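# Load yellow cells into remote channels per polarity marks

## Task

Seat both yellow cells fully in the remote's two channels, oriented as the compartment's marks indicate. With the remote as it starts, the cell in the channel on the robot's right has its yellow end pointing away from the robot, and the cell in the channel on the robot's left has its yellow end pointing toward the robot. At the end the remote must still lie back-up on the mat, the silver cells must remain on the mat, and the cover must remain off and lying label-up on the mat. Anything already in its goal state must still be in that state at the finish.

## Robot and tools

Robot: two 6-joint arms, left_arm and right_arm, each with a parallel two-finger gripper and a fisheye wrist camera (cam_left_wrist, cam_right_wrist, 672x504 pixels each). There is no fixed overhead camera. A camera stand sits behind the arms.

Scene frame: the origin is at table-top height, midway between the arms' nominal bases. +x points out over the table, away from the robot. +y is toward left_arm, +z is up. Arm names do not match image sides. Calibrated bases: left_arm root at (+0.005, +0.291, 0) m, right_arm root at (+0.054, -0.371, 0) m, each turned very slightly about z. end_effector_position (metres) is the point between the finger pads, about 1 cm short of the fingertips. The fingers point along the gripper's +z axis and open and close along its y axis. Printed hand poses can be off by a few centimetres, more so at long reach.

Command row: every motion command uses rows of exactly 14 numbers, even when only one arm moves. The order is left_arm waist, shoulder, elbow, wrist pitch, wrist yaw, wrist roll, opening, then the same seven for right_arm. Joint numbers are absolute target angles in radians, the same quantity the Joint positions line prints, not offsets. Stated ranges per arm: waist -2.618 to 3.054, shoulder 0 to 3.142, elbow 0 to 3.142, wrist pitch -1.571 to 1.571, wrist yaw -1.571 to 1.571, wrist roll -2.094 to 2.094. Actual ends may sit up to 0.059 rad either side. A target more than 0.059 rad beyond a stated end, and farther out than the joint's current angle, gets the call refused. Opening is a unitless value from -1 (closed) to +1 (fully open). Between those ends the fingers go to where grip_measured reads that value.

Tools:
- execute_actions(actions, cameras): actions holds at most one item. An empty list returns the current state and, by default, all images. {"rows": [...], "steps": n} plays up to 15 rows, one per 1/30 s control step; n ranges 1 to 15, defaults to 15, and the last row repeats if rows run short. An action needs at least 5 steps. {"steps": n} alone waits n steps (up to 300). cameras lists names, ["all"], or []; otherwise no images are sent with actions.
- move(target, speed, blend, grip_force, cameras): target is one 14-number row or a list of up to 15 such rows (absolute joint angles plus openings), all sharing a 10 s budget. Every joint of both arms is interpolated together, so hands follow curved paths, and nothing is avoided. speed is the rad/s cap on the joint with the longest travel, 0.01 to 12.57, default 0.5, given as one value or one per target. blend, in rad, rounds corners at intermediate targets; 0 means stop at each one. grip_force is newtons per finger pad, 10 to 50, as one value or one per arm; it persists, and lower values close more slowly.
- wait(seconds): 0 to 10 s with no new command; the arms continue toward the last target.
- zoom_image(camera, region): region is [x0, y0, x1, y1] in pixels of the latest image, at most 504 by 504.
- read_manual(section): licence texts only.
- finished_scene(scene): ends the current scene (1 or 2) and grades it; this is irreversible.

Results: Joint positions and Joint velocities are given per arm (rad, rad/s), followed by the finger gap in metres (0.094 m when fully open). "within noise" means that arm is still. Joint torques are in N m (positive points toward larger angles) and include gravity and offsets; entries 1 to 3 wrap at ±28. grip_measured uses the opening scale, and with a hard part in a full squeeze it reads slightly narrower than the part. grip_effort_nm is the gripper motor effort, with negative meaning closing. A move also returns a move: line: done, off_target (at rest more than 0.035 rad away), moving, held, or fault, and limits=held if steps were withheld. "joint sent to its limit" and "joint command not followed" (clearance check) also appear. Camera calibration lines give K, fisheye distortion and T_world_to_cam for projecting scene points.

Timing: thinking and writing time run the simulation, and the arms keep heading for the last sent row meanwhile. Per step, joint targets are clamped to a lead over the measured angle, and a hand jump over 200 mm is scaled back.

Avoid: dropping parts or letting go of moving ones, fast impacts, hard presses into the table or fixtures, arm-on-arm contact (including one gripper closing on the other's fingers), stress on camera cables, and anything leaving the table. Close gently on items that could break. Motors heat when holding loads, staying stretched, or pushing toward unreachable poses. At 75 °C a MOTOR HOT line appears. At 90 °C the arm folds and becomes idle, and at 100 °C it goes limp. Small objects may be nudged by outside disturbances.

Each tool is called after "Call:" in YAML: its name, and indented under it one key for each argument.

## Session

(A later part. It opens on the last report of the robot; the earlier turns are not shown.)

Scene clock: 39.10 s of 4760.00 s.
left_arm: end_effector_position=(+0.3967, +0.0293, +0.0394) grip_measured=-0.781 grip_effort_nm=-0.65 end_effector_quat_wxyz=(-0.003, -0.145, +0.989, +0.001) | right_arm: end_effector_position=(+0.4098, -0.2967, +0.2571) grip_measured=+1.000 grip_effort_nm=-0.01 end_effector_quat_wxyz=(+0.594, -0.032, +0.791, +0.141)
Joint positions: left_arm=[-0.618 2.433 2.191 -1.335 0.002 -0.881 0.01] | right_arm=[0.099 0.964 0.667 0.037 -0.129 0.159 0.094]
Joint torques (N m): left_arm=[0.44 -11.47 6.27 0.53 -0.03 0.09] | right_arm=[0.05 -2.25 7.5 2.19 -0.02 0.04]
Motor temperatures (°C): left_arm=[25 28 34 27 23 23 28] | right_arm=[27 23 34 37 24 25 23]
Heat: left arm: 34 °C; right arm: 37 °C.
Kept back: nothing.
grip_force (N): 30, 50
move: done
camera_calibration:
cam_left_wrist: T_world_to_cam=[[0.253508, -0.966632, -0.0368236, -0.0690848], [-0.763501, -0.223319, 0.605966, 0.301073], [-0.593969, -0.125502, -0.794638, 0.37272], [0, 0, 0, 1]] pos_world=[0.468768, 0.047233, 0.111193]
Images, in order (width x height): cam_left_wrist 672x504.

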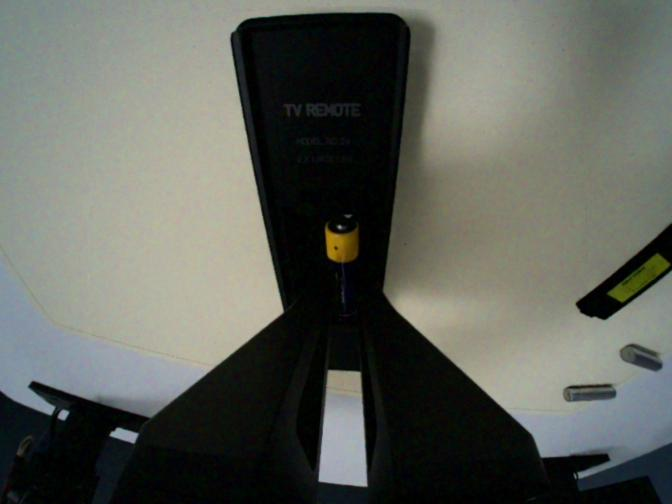

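Call:
move:
  target:
    - [-0.633,2.457,2.28,-1.42,0,-0.89,-1, 0.099,0.964,0.667,0.037,-0.129,0.159,1]
    - [-0.6155,2.457,2.144,-1.274,0,-0.876,-1, 0.099,0.964,0.667,0.037,-0.129,0.159,1]
  speed: 0.3
  cameras: ["cam_left_wrist"]

Call:
zoom_image:
  camera: "cam_left_wrist"
  region: [246, 150, 446, 350]

Scene clock: 41.40 s of 4760.00 s.
left_arm: end_effector_position=(+0.3927, +0.0277, +0.0385) grip_measured=-0.781 grip_effort_nm=-0.65 end_effector_quat_wxyz=(-0.008, -0.142, +0.990, +0.002) | right_arm: end_effector_position=(+0.4098, -0.2967, +0.2571) grip_measured=+1.000 grip_effort_nm=-0.01 end_effector_quat_wxyz=(+0.594, -0.032, +0.791, +0.141)
Joint positions: left_arm=[-0.624 2.431 2.184 -1.338 0.007 -0.881 0.01] | right_arm=[0.099 0.964 0.667 0.037 -0.129 0.159 0.094]
Joint torques (N m): left_arm=[0.69 -11.21 3.56 0.92 -0.09 0.08] | right_arm=[0.05 -2.25 7.5 2.19 -0.01 0.04]
Heat: left arm: 34 °C; right arm: 37 °C.
Kept back: nothing.
grip_force (N): 30, 50
move: off_target (left_arm); left_arm: the wrist pitch is farthest, 0.064 rad from its target
camera_calibration:
cam_left_wrist: T_world_to_cam=[[0.247675, -0.968028, -0.0397303, -0.0672828], [-0.758847, -0.219323, 0.613228, 0.296013], [-0.602336, -0.121732, -0.788906, 0.372379], [0, 0, 0, 1]] pos_world=[0.46559, 0.0451214, 0.109575]
Images, in order (width x height): cam_left_wrist 672x504.

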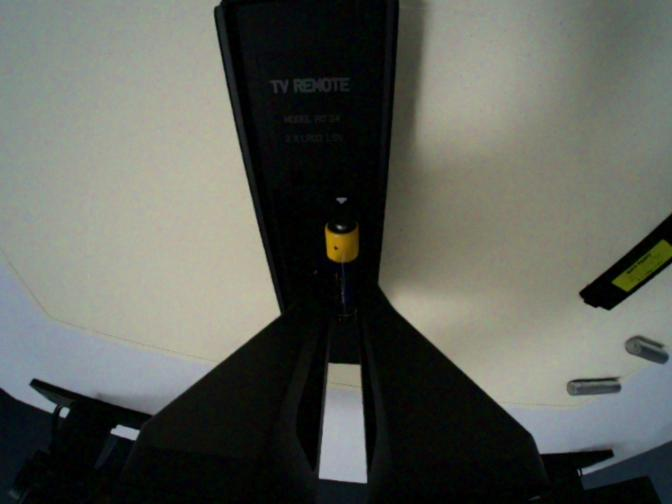

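Scaled by 2.520 from the camera's 672x504 image, which has a finer 960x720 frame.

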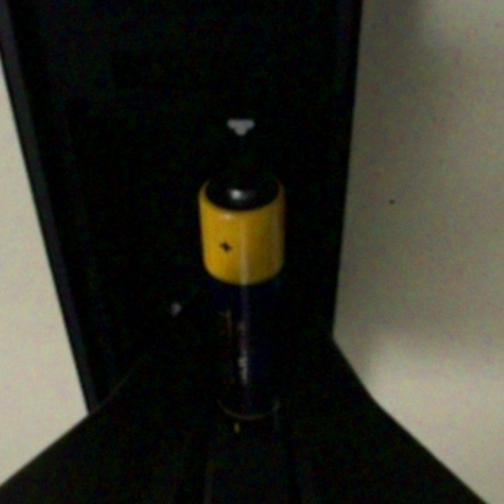

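Call:
move:
  target:
    - [-0.63,2.44,2.30,-1.45,0,-0.89,-1, 0.099,0.964,0.667,0.037,-0.129,0.159,1]
    - [-0.6115,2.461,2.196,-1.321,0,-0.876,-1, 0.099,0.964,0.667,0.037,-0.129,0.159,1]
  speed: 0.3
  cameras: ["cam_left_wrist"]

Call:
zoom_image:
  camera: "cam_left_wrist"
  region: [246, 150, 446, 350]

Scene clock: 45.03 s of 4760.00 s.
left_arm: end_effector_position=(+0.3994, +0.0269, +0.0428) grip_measured=-0.781 grip_effort_nm=-0.65 end_effector_quat_wxyz=(+0.000, -0.146, +0.989, -0.005) | right_arm: end_effector_position=(+0.4098, -0.2967, +0.2571) grip_measured=+1.000 grip_effort_nm=-0.01 end_effector_quat_wxyz=(+0.594, -0.032, +0.791, +0.141)
Joint positions: left_arm=[-0.617 2.434 2.206 -1.336 0.007 -0.882 0.01] | right_arm=[0.099 0.964 0.667 0.037 -0.129 0.159 0.094]
Joint torques (N m): left_arm=[0.31 -11.21 6.37 0.44 -0.06 0.08] | right_arm=[0.06 -2.26 7.49 2.19 -0.02 0.04]
Heat: left arm: 34 °C; right arm: 37 °C.
Kept back: nothing.
grip_force (N): 30, 50
move: done
camera_calibration:
cam_left_wrist: T_world_to_cam=[[0.255648, -0.966491, -0.0232116, -0.0734497], [-0.76832, -0.217685, 0.601911, 0.302426], [-0.586795, -0.136043, -0.798226, 0.374257], [0, 0, 0, 1]] pos_world=[0.470749, 0.0457602, 0.115003]
Images, in order (width x height): cam_left_wrist 672x504.

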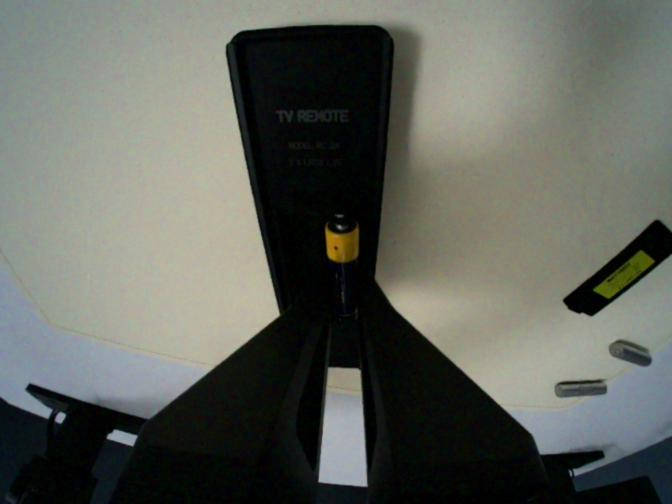

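Scaled by 2.520 from the camera's 672x504 image, which has a finer 960x720 frame.

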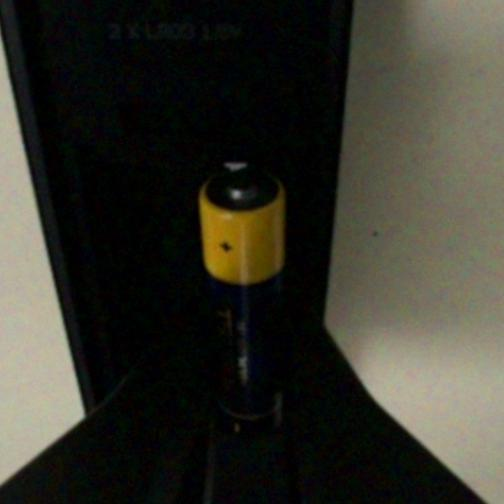

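Call:
move:
  target:
    - [-0.632,2.44,2.28,-1.43,0,-0.89,-1, 0.099,0.964,0.667,0.037,-0.129,0.159,1]
    - [-0.6125,2.462,2.188,-1.316,0,-0.876,-1, 0.099,0.964,0.667,0.037,-0.129,0.159,1]
  speed: 0.3
  cameras: ["cam_left_wrist"]

Call:
zoom_image:
  camera: "cam_left_wrist"
  region: [246, 150, 446, 350]

Scene clock: 47.43 s of 4760.00 s.
left_arm: end_effector_position=(+0.3983, +0.0276, +0.0408) grip_measured=-0.781 grip_effort_nm=-0.66 end_effector_quat_wxyz=(-0.002, -0.146, +0.989, -0.003) | right_arm: end_effector_position=(+0.4098, -0.2967, +0.2571) grip_measured=+1.000 grip_effort_nm=-0.01 end_effector_quat_wxyz=(+0.594, -0.032, +0.791, +0.141)
Joint positions: left_arm=[-0.617 2.434 2.198 -1.333 0.007 -0.882 0.01] | right_arm=[0.099 0.964 0.667 0.037 -0.129 0.159 0.094]
Joint torques (N m): left_arm=[0.39 -11.19 6.39 0.47 -0.08 0.09] | right_arm=[0.05 -2.25 7.5 2.19 -0.01 0.05]
Heat: left arm: 34 °C; right arm: 38 °C.
Kept back: nothing.
grip_force (N): 30, 50
move: done
camera_calibration:
cam_left_wrist: T_world_to_cam=[[0.2555, -0.966425, -0.0272622, -0.0722043], [-0.765631, -0.219473, 0.604682, 0.301843], [-0.590363, -0.133624, -0.796, 0.373346], [0, 0, 0, 1]] pos_world=[0.469958, 0.0463541, 0.112696]
Images, in order (width x height): cam_left_wrist 672x504.

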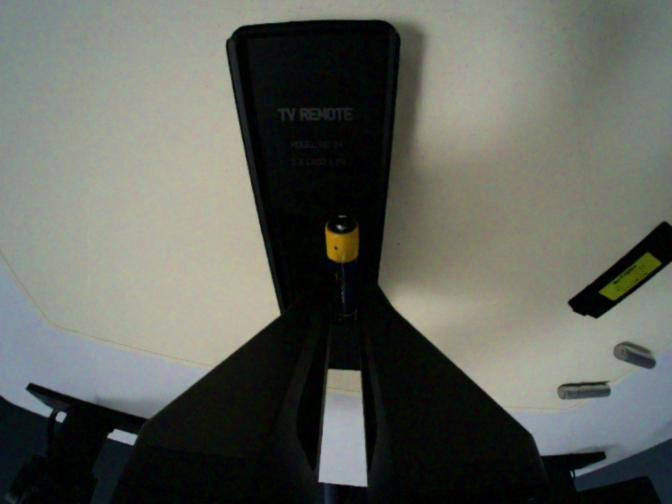

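Scaled by 2.520 from the camera's 672x504 image, which has a finer 960x720 frame.

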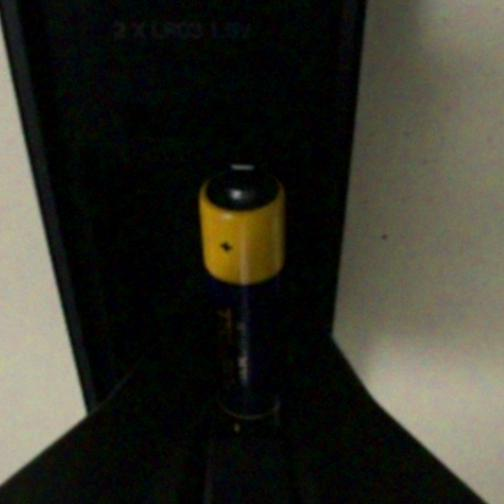

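Call:
move:
  target:
    - [-0.632,2.44,2.27,-1.42,0,-0.89,-1, 0.099,0.964,0.667,0.037,-0.129,0.159,1]
    - [-0.611,2.462,2.180,-1.309,0,-0.876,-1, 0.099,0.964,0.667,0.037,-0.129,0.159,1]
  speed: 0.3
  cameras: ["cam_left_wrist"]

Call:
zoom_image:
  camera: "cam_left_wrist"
  region: [246, 150, 446, 350]

Scene clock: 49.63 s of 4760.00 s.
left_arm: end_effector_position=(+0.3949, +0.0284, +0.0398) grip_measured=-0.781 grip_effort_nm=-0.66 end_effector_quat_wxyz=(-0.008, -0.145, +0.989, +0.000) | right_arm: end_effector_position=(+0.4098, -0.2967, +0.2571) grip_measured=+1.000 grip_effort_nm=-0.01 end_effector_quat_wxyz=(+0.594, -0.032, +0.791, +0.141)
Joint positions: left_arm=[-0.619 2.434 2.194 -1.342 0.011 -0.881 0.01] | right_arm=[0.099 0.964 0.667 0.037 -0.129 0.159 0.094]
Joint torques (N m): left_arm=[0.59 -11.11 5.96 0.59 -0.11 0.09] | right_arm=[0.06 -2.25 7.5 2.19 -0.01 0.04]
Heat: left arm: 34 °C; right arm: 38 °C.
Kept back: nothing.
grip_force (N): 30, 50
move: done
camera_calibration:
cam_left_wrist: T_world_to_cam=[[0.25326, -0.966786, -0.0343986, -0.0695133], [-0.758219, -0.220456, 0.613598, 0.296782], [-0.600802, -0.129318, -0.788869, 0.374423], [0, 0, 0, 1]] pos_world=[0.467585, 0.0466426, 0.110875]
Images, in order (width x height): cam_left_wrist 672x504.

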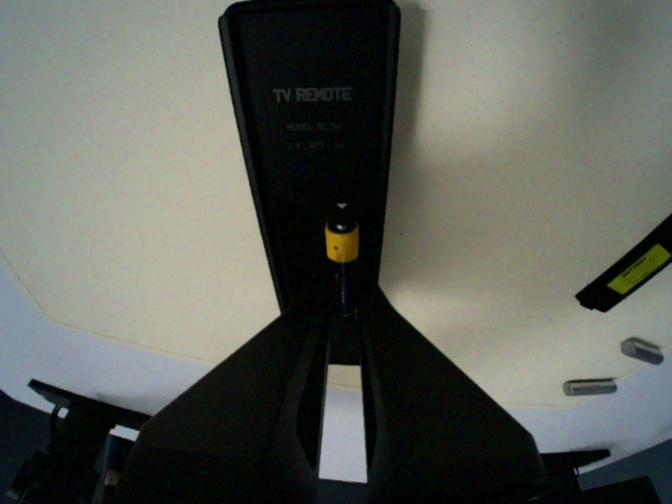

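Scaled by 2.520 from the camera's 672x504 image, which has a finer 960x720 frame.

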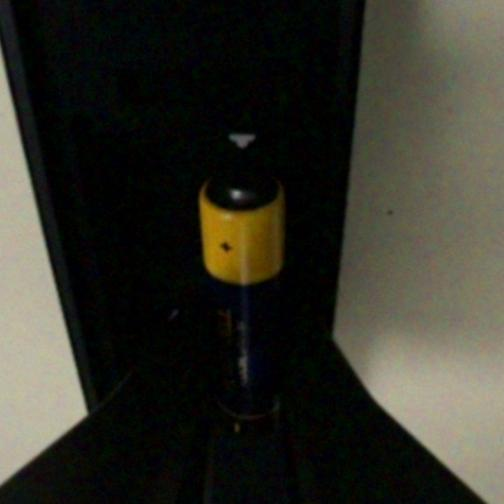

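Call:
move:
  target:
    - [-0.632,2.44,2.28,-1.43,0,-0.89,-1, 0.099,0.964,0.667,0.037,-0.129,0.159,1]
    - [-0.6115,2.463,2.185,-1.313,0,-0.876,-1, 0.099,0.964,0.667,0.037,-0.129,0.159,1]
  speed: 0.3
  cameras: ["cam_left_wrist"]

Call:
zoom_image:
  camera: "cam_left_wrist"
  region: [246, 150, 446, 350]

Scene clock: 51.80 s of 4760.00 s.
left_arm: end_effector_position=(+0.3949, +0.0282, +0.0399) grip_measured=-0.781 grip_effort_nm=-0.66 end_effector_quat_wxyz=(-0.008, -0.145, +0.989, +0.000) | right_arm: end_effector_position=(+0.4098, -0.2967, +0.2571) grip_measured=+1.000 grip_effort_nm=-0.01 end_effector_quat_wxyz=(+0.594, -0.032, +0.791, +0.141)
Joint positions: left_arm=[-0.619 2.435 2.197 -1.344 0.011 -0.881 0.01] | right_arm=[0.099 0.964 0.667 0.037 -0.129 0.159 0.094]
Joint torques (N m): left_arm=[0.64 -11.12 6.19 0.59 -0.12 0.08] | right_arm=[0.06 -2.25 7.5 2.19 -0.02 0.04]
Heat: left arm: 34 °C; right arm: 38 °C.
Kept back: nothing.
grip_force (N): 30, 50
move: done
camera_calibration:
cam_left_wrist: T_world_to_cam=[[0.253214, -0.966788, -0.0346826, -0.0696507], [-0.758046, -0.22056, 0.613774, 0.296582], [-0.60104, -0.129125, -0.788719, 0.374562], [0, 0, 0, 1]] pos_world=[0.467585, 0.0464421, 0.110974]
Images, in order (width x height): cam_left_wrist 672x504.

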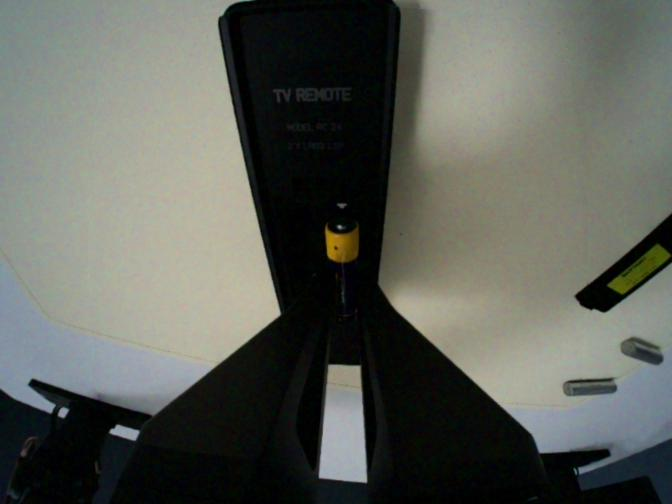

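Scaled by 2.520 from the camera's 672x504 image, which has a finer 960x720 frame.

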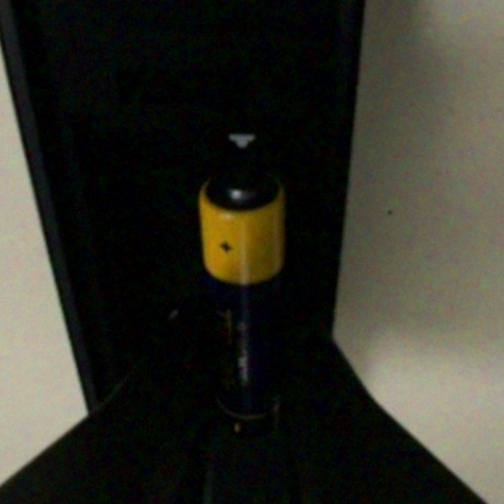

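Call:
move:
  target: [-0.605,2.463,2.185,-1.302,0,-0.872,-1, 0.099,0.964,0.667,0.037,-0.129,0.159,1]
  speed: 0.3
  cameras: ["cam_left_wrist"]

Call:
zoom_image:
  camera: "cam_left_wrist"
  region: [246, 150, 446, 350]

Scene clock: 52.83 s of 4760.00 s.
left_arm: end_effector_position=(+0.3974, +0.0291, +0.0399) grip_measured=-0.781 grip_effort_nm=-0.66 end_effector_quat_wxyz=(-0.006, -0.145, +0.989, -0.002) | right_arm: end_effector_position=(+0.4098, -0.2967, +0.2571) grip_measured=+1.000 grip_effort_nm=-0.01 end_effector_quat_wxyz=(+0.594, -0.032, +0.791, +0.141)
Joint positions: left_arm=[-0.614 2.435 2.197 -1.338 0.011 -0.877 0.01] | right_arm=[0.099 0.964 0.667 0.037 -0.129 0.159 0.094]
Joint torques (N m): left_arm=[0.7 -11.14 6.23 0.64 -0.11 0.09] | right_arm=[0.06 -2.25 7.5 2.19 -0.02 0.04]
Heat: left arm: 34 °C; right arm: 38 °C.
Kept back: nothing.
grip_force (N): 30, 50
move: off_target (left_arm); left_arm: the wrist pitch is farthest, 0.036 rad from its target
camera_calibration:
cam_left_wrist: T_world_to_cam=[[0.253793, -0.966792, -0.0300438, -0.0697895], [-0.761026, -0.218756, 0.610725, 0.299896], [-0.597016, -0.132134, -0.791273, 0.374754], [0, 0, 0, 1]] pos_world=[0.469675, 0.0476498, 0.111282]
Images, in order (width x height): cam_left_wrist 672x504.

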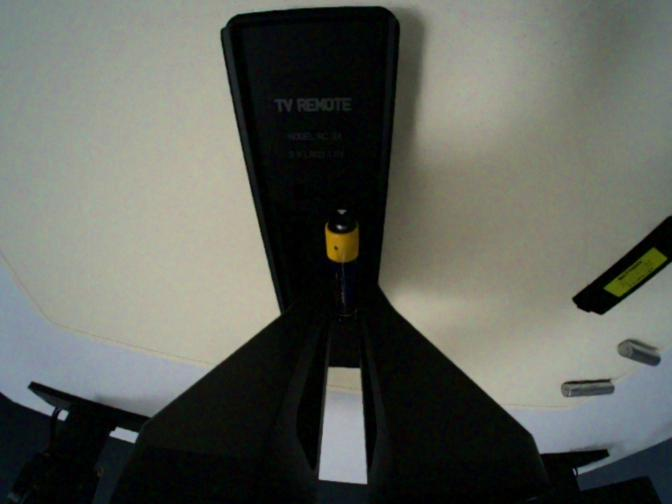

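Scaled by 2.520 from the camera's 672x504 image, which has a finer 960x720 frame.

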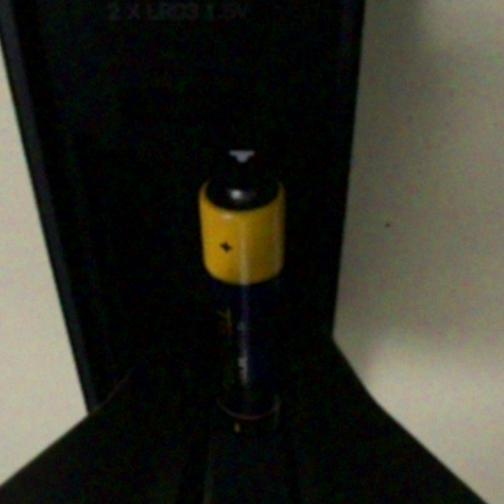

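Call:
move:
  target: [-0.6025,2.463,2.180,-1.297,0,-0.870,-1, 0.099,0.964,0.667,0.037,-0.129,0.159,1]
  speed: 0.3
  cameras: ["cam_left_wrist"]

Call:
zoom_image:
  camera: "cam_left_wrist"
  region: [246, 150, 446, 350]

Scene clock: 53.87 s of 4760.00 s.
left_arm: end_effector_position=(+0.3974, +0.0291, +0.0399) grip_measured=-0.781 grip_effort_nm=-0.65 end_effector_quat_wxyz=(-0.006, -0.144, +0.990, -0.002) | right_arm: end_effector_position=(+0.4098, -0.2967, +0.2571) grip_measured=+1.000 grip_effort_nm=-0.01 end_effector_quat_wxyz=(+0.594, -0.032, +0.791, +0.141)
Joint positions: left_arm=[-0.614 2.435 2.197 -1.338 0.011 -0.875 0.01] | right_arm=[0.099 0.964 0.667 0.037 -0.129 0.159 0.094]
Joint torques (N m): left_arm=[0.85 -11.21 5.75 0.69 -0.1 0.08] | right_arm=[0.06 -2.25 7.5 2.19 -0.01 0.04]
Heat: left arm: 34 °C; right arm: 38 °C.
Kept back: nothing.
grip_force (N): 30, 50
move: off_target (left_arm); left_arm: the wrist pitch is farthest, 0.041 rad from its target
camera_calibration:
cam_left_wrist: T_world_to_cam=[[0.251962, -0.967269, -0.030104, -0.0690005], [-0.761456, -0.217356, 0.610689, 0.300014], [-0.597244, -0.130947, -0.791298, 0.374794], [0, 0, 0, 1]] pos_world=[0.469676, 0.0475461, 0.111282]
Images, in order (width x height): cam_left_wrist 672x504.

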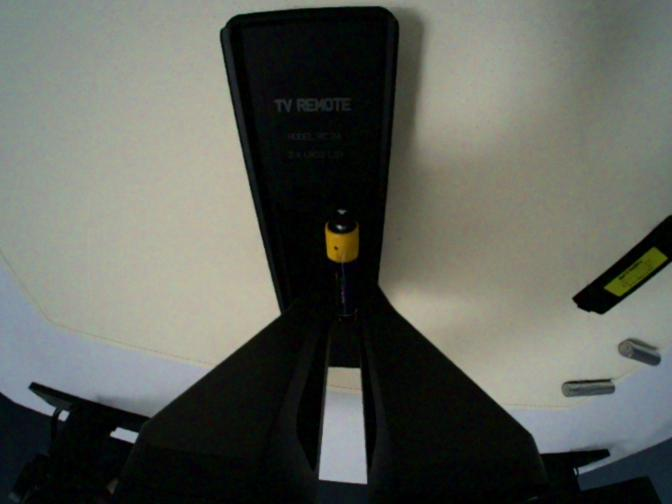

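Scaled by 2.520 from the camera's 672x504 image, which has a finer 960x720 frame.

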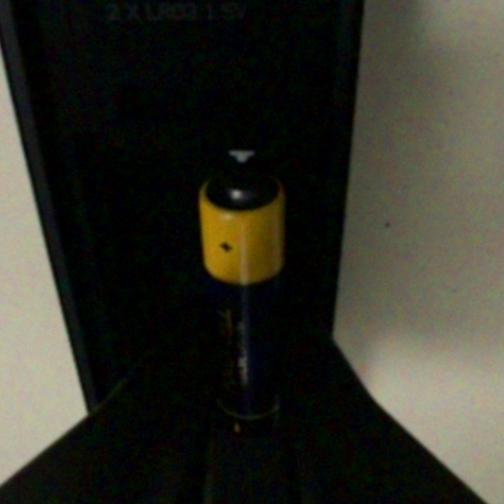

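Call:
move:
  target: [-0.5995,2.463,2.173,-1.295,0,-0.868,-1, 0.099,0.964,0.667,0.037,-0.129,0.159,1]
  speed: 0.3

Call:
move:
  target: [-0.5995,2.463,2.173,-1.295,0,-0.868,-0.745, 0.099,0.964,0.667,0.037,-0.129,0.159,1]
  speed: 0.3
  cameras: ["cam_left_wrist"]

Call:
zoom_image:
  camera: "cam_left_wrist"
  region: [246, 150, 446, 350]

Scene clock: 54.83 s of 4760.00 s.
left_arm: end_effector_position=(+0.3987, +0.0297, +0.0395) grip_measured=-0.781 grip_effort_nm=-0.65 end_effector_quat_wxyz=(-0.005, -0.145, +0.989, -0.004) | right_arm: end_effector_position=(+0.4098, -0.2967, +0.2571) grip_measured=+1.000 grip_effort_nm=-0.01 end_effector_quat_wxyz=(+0.594, -0.032, +0.791, +0.141)
Joint positions: left_arm=[-0.611 2.435 2.195 -1.333 0.013 -0.873 0.01] | right_arm=[0.099 0.964 0.667 0.037 -0.129 0.159 0.094]
Joint torques (N m): left_arm=[0.95 -11.17 5.29 0.68 -0.13 0.08] | right_arm=[0.06 -2.24 7.5 2.19 -0.02 0.04]
Heat: left arm: 34 °C; right arm: 38 °C.
Kept back: nothing.
grip_force (N): 30, 50
move: off_target (left_arm); left_arm: the wrist pitch is farthest, 0.038 rad from its target

Scene clock: 55.33 s of 4760.00 s.
left_arm: end_effector_position=(+0.3988, +0.0299, +0.0395) grip_measured=-0.748 grip_effort_nm=0.16 end_effector_quat_wxyz=(-0.005, -0.145, +0.989, -0.005) | right_arm: end_effector_position=(+0.4098, -0.2967, +0.2571) grip_measured=+1.000 grip_effort_nm=-0.01 end_effector_quat_wxyz=(+0.594, -0.032, +0.791, +0.141)
Joint positions: left_arm=[-0.61 2.435 2.195 -1.333 0.014 -0.873 0.012] | right_arm=[0.099 0.964 0.667 0.037 -0.129 0.159 0.094]
Joint torques (N m): left_arm=[0.91 -11.15 5.27 0.67 -0.14 0.05] | right_arm=[0.05 -2.25 7.5 2.19 -0.02 0.04]
Heat: left arm: 34 °C; right arm: 38 °C.
Kept back: nothing.
grip_force (N): 30, 50
move: off_target (left_arm); left_arm: the wrist pitch is farthest, 0.038 rad from its target
camera_calibration:
cam_left_wrist: T_world_to_cam=[[0.253451, -0.967006, -0.0257184, -0.0694903], [-0.76168, -0.215883, 0.610931, 0.301571], [-0.596327, -0.135252, -0.791266, 0.375231], [0, 0, 0, 1]] pos_world=[0.471074, 0.0486574, 0.110881]
Images, in order (width x height): cam_left_wrist 672x504.

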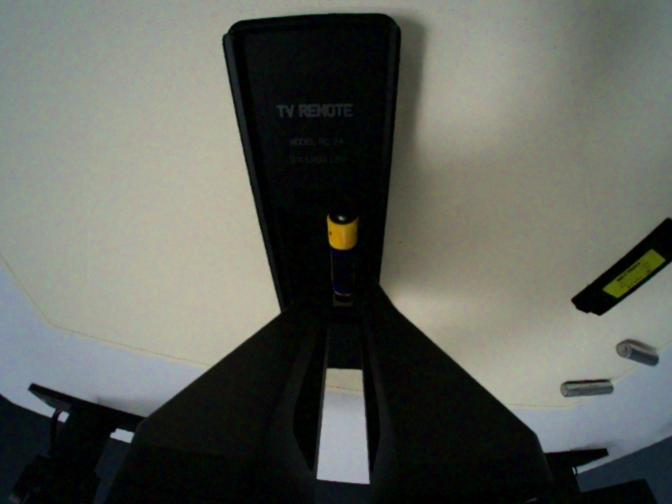

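Scaled by 2.520 from the camera's 672x504 image, which has a finer 960x720 frame.

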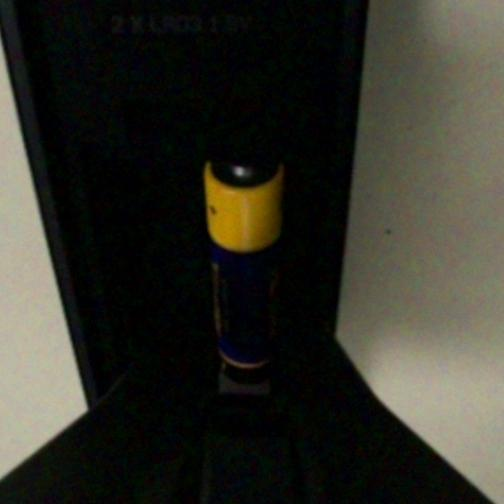

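Call:
move:
  target: [-0.60,2.463,2.35,-1.47,0,-0.873,-0.6, 0.099,0.964,0.667,0.037,-0.129,0.159,1]
  speed: 0.5
  cameras: ["cam_left_wrist"]

Call:
zoom_image:
  camera: "cam_left_wrist"
  region: [246, 140, 406, 300]

Scene clock: 56.70 s of 4760.00 s.
left_arm: end_effector_position=(+0.3998, +0.0311, +0.0720) grip_measured=-0.603 grip_effort_nm=0.16 end_effector_quat_wxyz=(-0.003, -0.146, +0.989, -0.007) | right_arm: end_effector_position=(+0.4098, -0.2967, +0.2571) grip_measured=+1.000 grip_effort_nm=-0.01 end_effector_quat_wxyz=(+0.594, -0.032, +0.791, +0.141)
Joint positions: left_arm=[-0.607 2.439 2.331 -1.458 0.014 -0.872 0.019] | right_arm=[0.099 0.964 0.667 0.037 -0.129 0.159 0.094]
Joint torques (N m): left_arm=[0.57 -11.48 9.18 0.17 -0.14 0.03] | right_arm=[0.06 -2.25 7.5 2.19 -0.02 0.04]
Heat: left arm: 34 °C; right arm: 38 °C.
Kept back: nothing.
grip_force (N): 30, 50
move: done
camera_calibration:
cam_left_wrist: T_world_to_cam=[[0.256134, -0.966416, -0.0208833, -0.0692008], [-0.76471, -0.215795, 0.607166, 0.284211], [-0.591281, -0.139546, -0.7943, 0.399973], [0, 0, 0, 1]] pos_world=[0.47156, 0.0502692, 0.14369]
Images, in order (width x height): cam_left_wrist 672x504.

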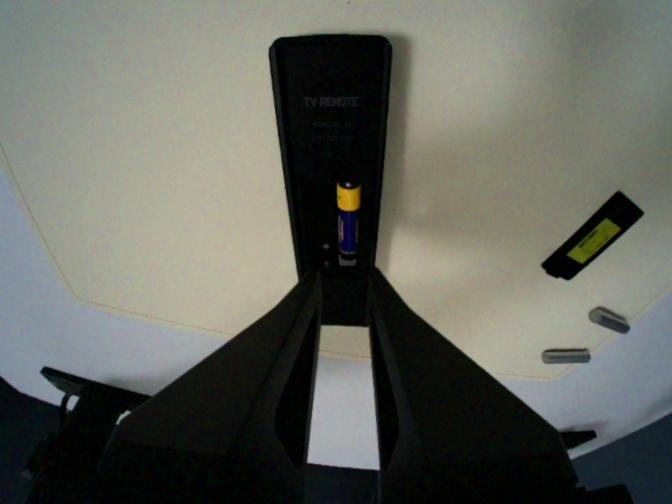

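Scaled by 3.150 from the camera's 672x504 image, which has a finer 960x720 frame.

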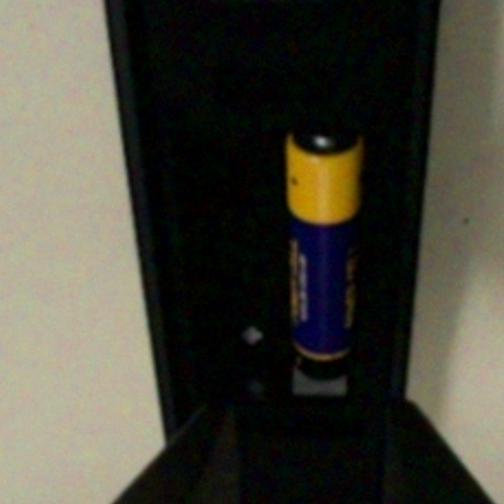

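Call:
move:
  target: [0.250,1.755,1.296,-1.092,0,0.237,-0.5, 0.099,0.964,0.667,0.037,-0.129,0.159,1]
  speed: 1.2
  cameras: ["cam_left_wrist"]

Call:
zoom_image:
  camera: "cam_left_wrist"
  region: [246, 130, 426, 310]

Scene clock: 59.47 s of 4760.00 s.
left_arm: end_effector_position=(+0.3101, +0.3802, +0.0672) grip_measured=-0.503 grip_effort_nm=0.16 end_effector_quat_wxyz=(-0.006, -0.026, +1.000, +0.001) | right_arm: end_effector_position=(+0.4098, -0.2967, +0.2571) grip_measured=+1.000 grip_effort_nm=-0.01 end_effector_quat_wxyz=(+0.594, -0.032, +0.791, +0.141)
Joint positions: left_arm=[0.252 1.784 1.308 -1.106 -0.004 0.228 0.023] | right_arm=[0.099 0.964 0.667 0.037 -0.129 0.159 0.094]
Joint torques (N m): left_arm=[-0.24 -10.76 6.08 0.37 0.04 0.07] | right_arm=[0.06 -2.25 7.5 2.19 -0.01 0.04]
Heat: left arm: 34 °C; right arm: 39 °C.
Kept back: nothing.
grip_force (N): 30, 50
move: done
camera_calibration:
cam_left_wrist: T_world_to_cam=[[0.0170381, -0.99926, -0.0344829, 0.37872], [-0.791013, -0.0345658, 0.610822, 0.23284], [-0.611562, 0.0168692, -0.791017, 0.338357], [0, 0, 0, 1]] pos_world=[0.384653, 0.38078, 0.138481]
Images, in order (width x height): cam_left_wrist 672x504.

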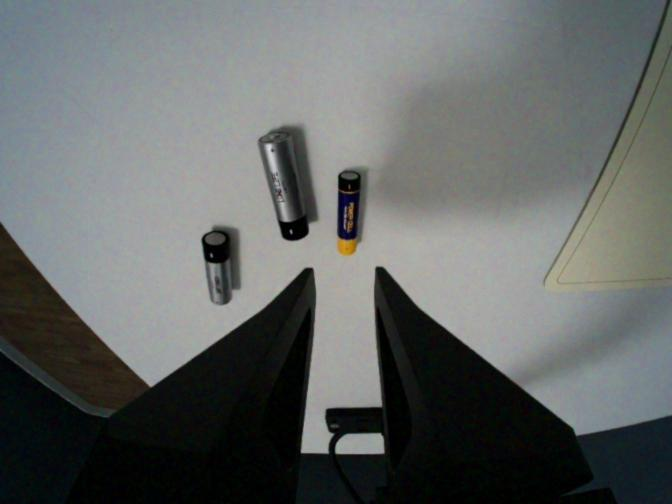

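Scaled by 2.800 from the camera's 672x504 image, which has a finer 960x720 frame.

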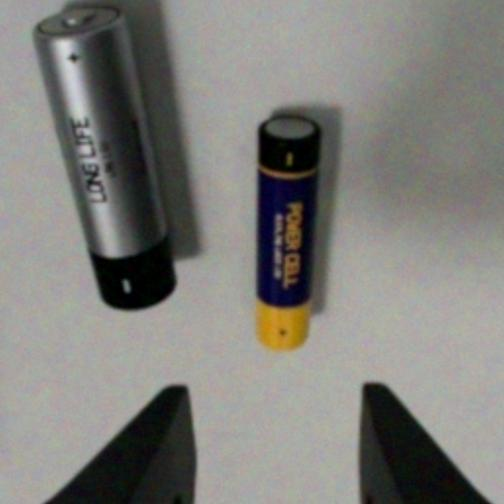

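Call:
move:
  target: [0.244,1.845,1.147,-0.892,0,0.272,-0.5, 0.099,0.964,0.667,0.037,-0.129,0.159,1]
  speed: 0.3
  cameras: ["cam_left_wrist"]

Call:
zoom_image:
  camera: "cam_left_wrist"
  region: [256, 180, 436, 330]

Scene clock: 61.17 s of 4760.00 s.
left_arm: end_effector_position=(+0.3023, +0.3780, +0.0174) grip_measured=-0.503 grip_effort_nm=0.15 end_effector_quat_wxyz=(-0.013, -0.009, +1.000, -0.001) | right_arm: end_effector_position=(+0.4098, -0.2967, +0.2571) grip_measured=+1.000 grip_effort_nm=-0.01 end_effector_quat_wxyz=(+0.594, -0.032, +0.791, +0.141)
Joint positions: left_arm=[0.252 1.829 1.156 -0.922 -0.004 0.263 0.023] | right_arm=[0.099 0.964 0.667 0.037 -0.129 0.159 0.094]
Joint torques (N m): left_arm=[-0.68 -6.71 5.76 0.53 0.04 0.13] | right_arm=[0.06 -2.25 7.5 2.19 -0.02 0.04]
Heat: left arm: 34 °C; right arm: 39 °C.
Kept back: nothing.
grip_force (N): 30, 50
move: done
camera_calibration:
cam_left_wrist: T_world_to_cam=[[-0.0180638, -0.999387, -0.029982, 0.385447], [-0.78356, -0.00447654, 0.6213, 0.243254], [-0.621054, 0.0347157, -0.782999, 0.290335], [0, 0, 0, 1]] pos_world=[0.37788, 0.376221, 0.0877552]
Images, in order (width x height): cam_left_wrist 672x504.

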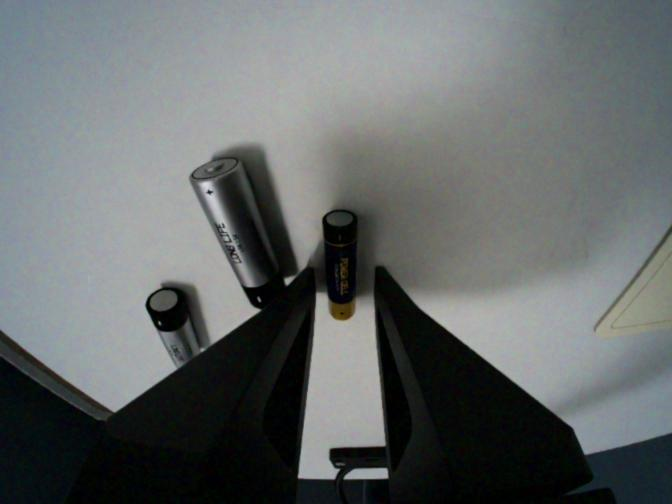

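Scaled by 2.800 from the camera's 672x504 image, which has a finer 960x720 frame.

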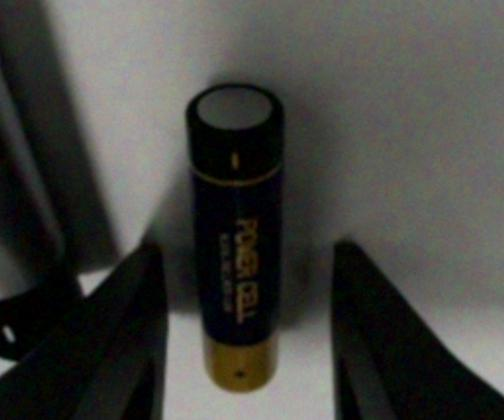

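Call:
move:
  target: [0.244,1.845,1.192,-0.872,0,0.272,-0.5, 0.099,0.964,0.667,0.037,-0.129,0.159,1]
  speed: 0.2
  cameras: ["cam_left_wrist"]

Call:
zoom_image:
  camera: "cam_left_wrist"
  region: [236, 180, 416, 330]

Scene clock: 62.27 s of 4760.00 s.
left_arm: end_effector_position=(+0.3156, +0.3818, +0.0207) grip_measured=-0.503 grip_effort_nm=0.16 end_effector_quat_wxyz=(+0.011, -0.008, +1.000, +0.005) | right_arm: end_effector_position=(+0.4098, -0.2967, +0.2571) grip_measured=+1.000 grip_effort_nm=-0.01 end_effector_quat_wxyz=(+0.594, -0.032, +0.791, +0.141)
Joint positions: left_arm=[0.252 1.829 1.17 -0.887 -0.004 0.264 0.023] | right_arm=[0.099 0.964 0.667 0.037 -0.129 0.159 0.094]
Joint torques (N m): left_arm=[-0.59 -6.87 8.95 0.48 0.06 0.11] | right_arm=[0.05 -2.25 7.5 2.19 -0.02 0.04]
Heat: left arm: 34 °C; right arm: 39 °C.
Kept back: nothing.
grip_force (N): 30, 50
move: done
camera_calibration:
cam_left_wrist: T_world_to_cam=[[-0.0174052, -0.99886, -0.0444582, 0.389508], [-0.81205, -0.0118196, 0.583469, 0.264274], [-0.583329, 0.0462577, -0.810918, 0.285264], [0, 0, 0, 1]] pos_world=[0.387786, 0.378991, 0.0944467]
Images, in order (width x height): cam_left_wrist 672x504.

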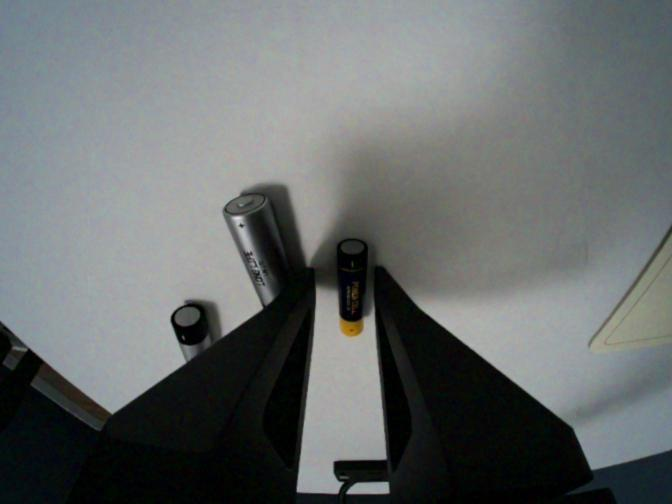

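Scaled by 2.800 from the camera's 672x504 image, which has a finer 960x720 frame.

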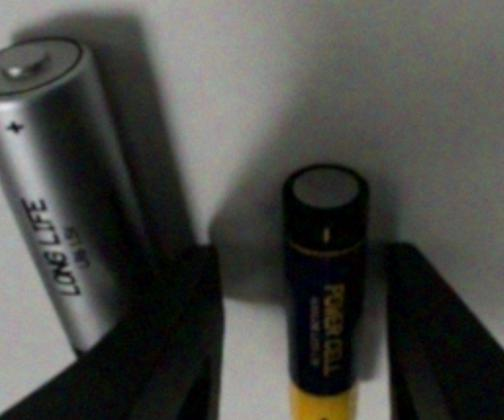

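Call:
move:
  target: [0.236,1.845,1.192,-0.929,0,0.268,-0.5, 0.099,0.964,0.667,0.037,-0.129,0.159,1]
  speed: 0.2
  cameras: ["cam_left_wrist"]

Call:
zoom_image:
  camera: "cam_left_wrist"
  region: [236, 180, 416, 330]

Scene clock: 63.43 s of 4760.00 s.
left_arm: end_effector_position=(+0.3081, +0.3769, +0.0206) grip_measured=-0.503 grip_effort_nm=0.15 end_effector_quat_wxyz=(-0.005, -0.004, +1.000, +0.001) | right_arm: end_effector_position=(+0.4098, -0.2967, +0.2571) grip_measured=+1.000 grip_effort_nm=-0.01 end_effector_quat_wxyz=(+0.594, -0.032, +0.791, +0.141)
Joint positions: left_arm=[0.243 1.829 1.17 -0.921 -0.004 0.264 0.023] | right_arm=[0.099 0.964 0.667 0.037 -0.129 0.159 0.094]
Joint torques (N m): left_arm=[-0.58 -6.87 8.91 0.2 0.05 0.06] | right_arm=[0.06 -2.25 7.5 2.19 -0.02 0.04]
Heat: left arm: 34 °C; right arm: 39 °C.
Kept back: nothing.
grip_force (N): 30, 50
move: done
camera_calibration:
cam_left_wrist: T_world_to_cam=[[-0.0270872, -0.99904, -0.0344148, 0.387263], [-0.792425, 0.000473051, 0.609969, 0.24686], [-0.609367, 0.0437935, -0.791678, 0.289553], [0, 0, 0, 1]] pos_world=[0.382552, 0.374094, 0.0919835]
Images, in order (width x height): cam_left_wrist 672x504.

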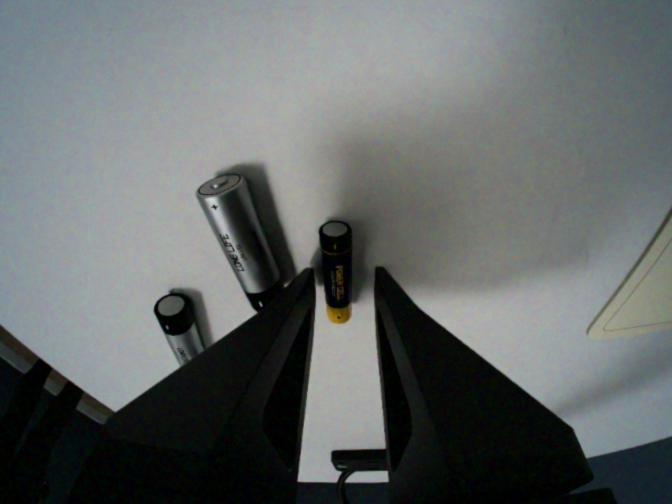

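Scaled by 2.800 from the camera's 672x504 image, which has a finer 960x720 frame.

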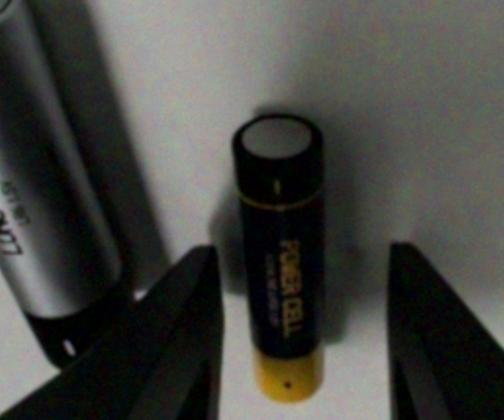

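Call:
move:
  target: [0.245,1.845,1.147,-0.915,0,0.266,-0.5, 0.099,0.964,0.667,0.037,-0.129,0.159,1]
  speed: 0.2

Scene clock: 64.50 s of 4760.00 s.
left_arm: end_effector_position=(+0.3039, +0.3757, +0.0179) grip_measured=-0.503 grip_effort_nm=0.16 end_effector_quat_wxyz=(-0.011, -0.004, +1.000, -0.001) | right_arm: end_effector_position=(+0.4098, -0.2967, +0.2571) grip_measured=+1.000 grip_effort_nm=-0.01 end_effector_quat_wxyz=(+0.594, -0.032, +0.791, +0.141)
Joint positions: left_arm=[0.243 1.829 1.158 -0.921 -0.004 0.264 0.023] | right_arm=[0.099 0.964 0.667 0.037 -0.129 0.159 0.094]
Joint torques (N m): left_arm=[0.08 -6.8 5.56 0.31 0.05 0.03] | right_arm=[0.06 -2.25 7.5 2.19 -0.01 0.04]
Heat: left arm: 34 °C; right arm: 39 °C.
Kept back: nothing.
grip_force (N): 30, 50
move: done

Call:
move:
  target: [0.256,1.845,1.186,-0.888,0,0.275,-0.5, 0.099,0.964,0.667,0.037,-0.129,0.159,1]
  speed: 0.2
  cameras: ["cam_left_wrist"]

Call:
zoom_image:
  camera: "cam_left_wrist"
  region: [236, 180, 416, 330]

Scene clock: 65.60 s of 4760.00 s.
left_arm: end_effector_position=(+0.3095, +0.3792, +0.0189) grip_measured=-0.503 grip_effort_nm=0.16 end_effector_quat_wxyz=(+0.000, -0.005, +1.000, +0.002) | right_arm: end_effector_position=(+0.4098, -0.2967, +0.2571) grip_measured=+1.000 grip_effort_nm=-0.01 end_effector_quat_wxyz=(+0.594, -0.032, +0.791, +0.141)
Joint positions: left_arm=[0.249 1.829 1.163 -0.903 -0.004 0.267 0.023] | right_arm=[0.099 0.964 0.667 0.037 -0.129 0.159 0.094]
Joint torques (N m): left_arm=[0.54 -6.84 9.07 0.44 0.04 0.09] | right_arm=[0.05 -2.25 7.5 2.19 -0.02 0.04]
Heat: left arm: 34 °C; right arm: 39 °C.
Kept back: nothing.
grip_force (N): 30, 50
move: done
camera_calibration:
cam_left_wrist: T_world_to_cam=[[-0.0236805, -0.999011, -0.0376416, 0.388526], [-0.798818, -0.00373101, 0.601561, 0.252732], [-0.601106, 0.044314, -0.79794, 0.286378], [0, 0, 0, 1]] pos_world=[0.383231, 0.376394, 0.091104]
Images, in order (width x height): cam_left_wrist 672x504.

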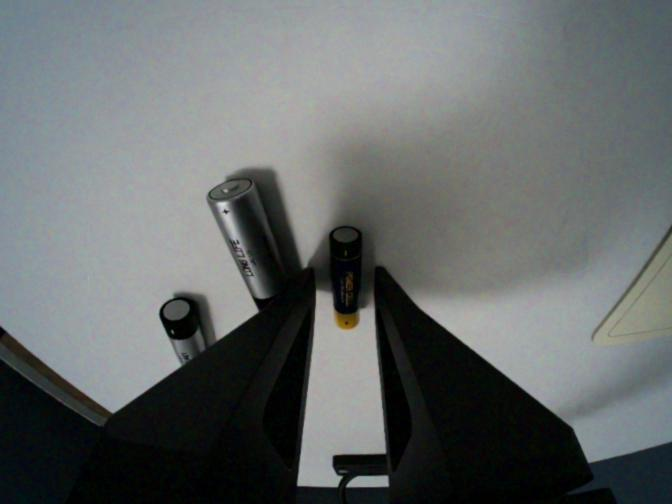

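Scaled by 2.800 from the camera's 672x504 image, which has a finer 960x720 frame.

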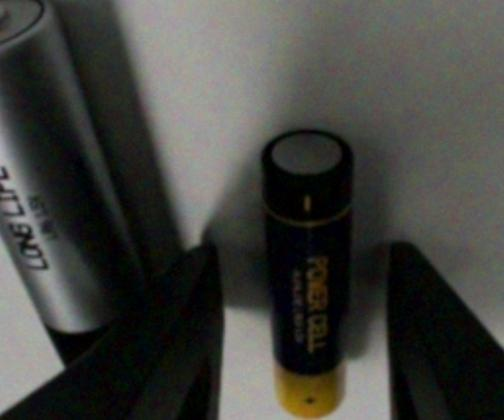

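Call:
move:
  target: [0.256,1.845,1.186,-0.888,0,0.275,-1, 0.099,0.964,0.667,0.037,-0.129,0.159,1]
  speed: 0.2
  cameras: ["cam_left_wrist"]

Call:
zoom_image:
  camera: "cam_left_wrist"
  region: [256, 180, 436, 330]

Scene clock: 66.83 s of 4760.00 s.
left_arm: end_effector_position=(+0.3096, +0.3792, +0.0189) grip_measured=-0.780 grip_effort_nm=-0.61 end_effector_quat_wxyz=(+0.000, -0.005, +1.000, +0.002) | right_arm: end_effector_position=(+0.4098, -0.2967, +0.2571) grip_measured=+1.000 grip_effort_nm=-0.01 end_effector_quat_wxyz=(+0.594, -0.032, +0.791, +0.141)
Joint positions: left_arm=[0.249 1.829 1.163 -0.903 -0.004 0.267 0.01] | right_arm=[0.099 0.964 0.667 0.037 -0.129 0.159 0.094]
Joint torques (N m): left_arm=[0.51 -6.83 9.09 0.43 0.05 0.09] | right_arm=[0.06 -2.25 7.5 2.19 -0.01 0.04]
Heat: left arm: 34 °C; right arm: 39 °C.
Kept back: nothing.
grip_force (N): 30, 50
move: done
camera_calibration:
cam_left_wrist: T_world_to_cam=[[-0.0240097, -0.998998, -0.0377703, 0.388661], [-0.799078, -0.003526, 0.601217, 0.252864], [-0.600748, 0.0446165, -0.798193, 0.286211], [0, 0, 0, 1]] pos_world=[0.38333, 0.376393, 0.0911048]
Images, in order (width x height): cam_left_wrist 672x504.

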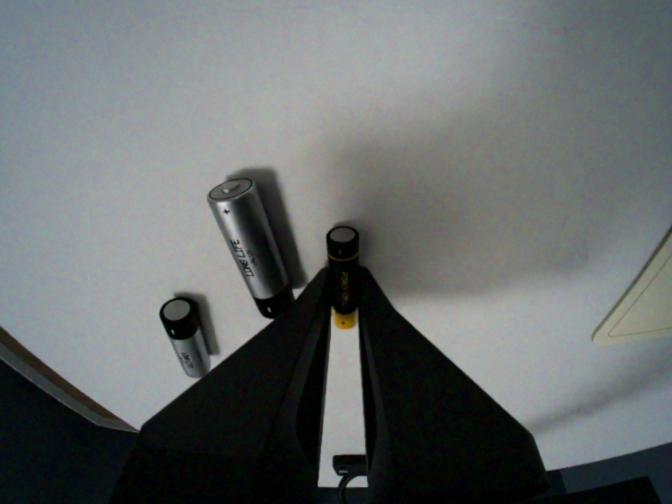

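Scaled by 2.800 from the camera's 672x504 image, which has a finer 960x720 frame.

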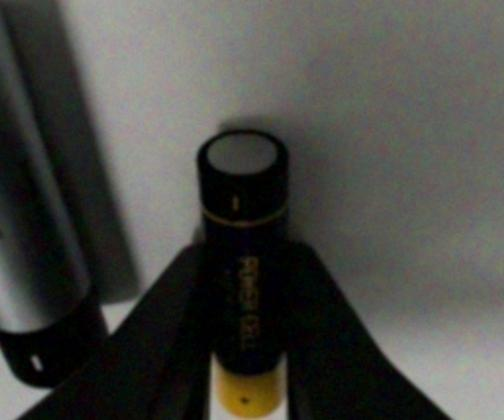

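Call:
move:
  target:
    - [0.249,1.773,1.306,-1.10,0,0.268,-1, 0.099,0.964,0.667,0.037,-0.129,0.159,1]
    - [-0.615,2.385,2.26,-1.44,0,-0.87,-1, 0.099,0.964,0.667,0.037,-0.129,0.159,1]
    - [-0.589,2.4275,2.150,-1.312,0,-0.855,-1, 0.099,0.964,0.667,0.037,-0.129,0.159,1]
  speed: [0.5,1.1,0.3]
  blend: [0.08,0,0]
  cameras: ["cam_left_wrist"]

Call:
zoom_image:
  camera: "cam_left_wrist"
  region: [246, 150, 446, 350]

Scene clock: 70.87 s of 4760.00 s.
left_arm: end_effector_position=(+0.3997, +0.0406, +0.0427) grip_measured=-0.781 grip_effort_nm=-0.66 end_effector_quat_wxyz=(-0.003, -0.148, +0.989, -0.002) | right_arm: end_effector_position=(+0.4098, -0.2967, +0.2571) grip_measured=+1.000 grip_effort_nm=-0.01 end_effector_quat_wxyz=(+0.594, -0.032, +0.791, +0.141)
Joint positions: left_arm=[-0.593 2.406 2.157 -1.323 0.007 -0.861 0.01] | right_arm=[0.099 0.964 0.667 0.037 -0.129 0.159 0.094]
Joint torques (N m): left_arm=[0.31 -11.62 6.69 0.39 -0.1 0.07] | right_arm=[0.06 -2.25 7.5 2.19 -0.02 0.04]
Heat: left arm: 34 °C; right arm: 39 °C.
Kept back: nothing.
grip_force (N): 30, 50
move: done
camera_calibration:
cam_left_wrist: T_world_to_cam=[[0.259125, -0.96537, -0.0302357, -0.0614338], [-0.76239, -0.22366, 0.607238, 0.303329], [-0.592972, -0.134299, -0.793945, 0.378415], [0, 0, 0, 1]] pos_world=[0.471564, 0.0593572, 0.11439]
Images, in order (width x height): cam_left_wrist 672x504.

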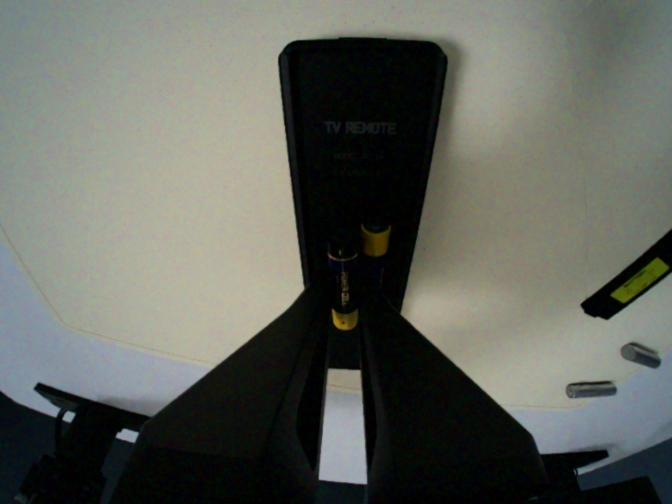

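Scaled by 2.520 from the camera's 672x504 image, which has a finer 960x720 frame.

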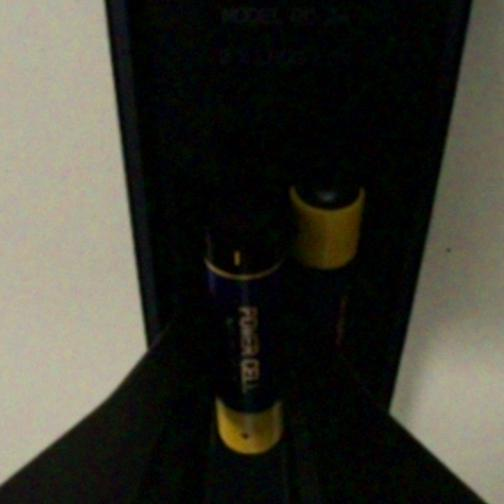

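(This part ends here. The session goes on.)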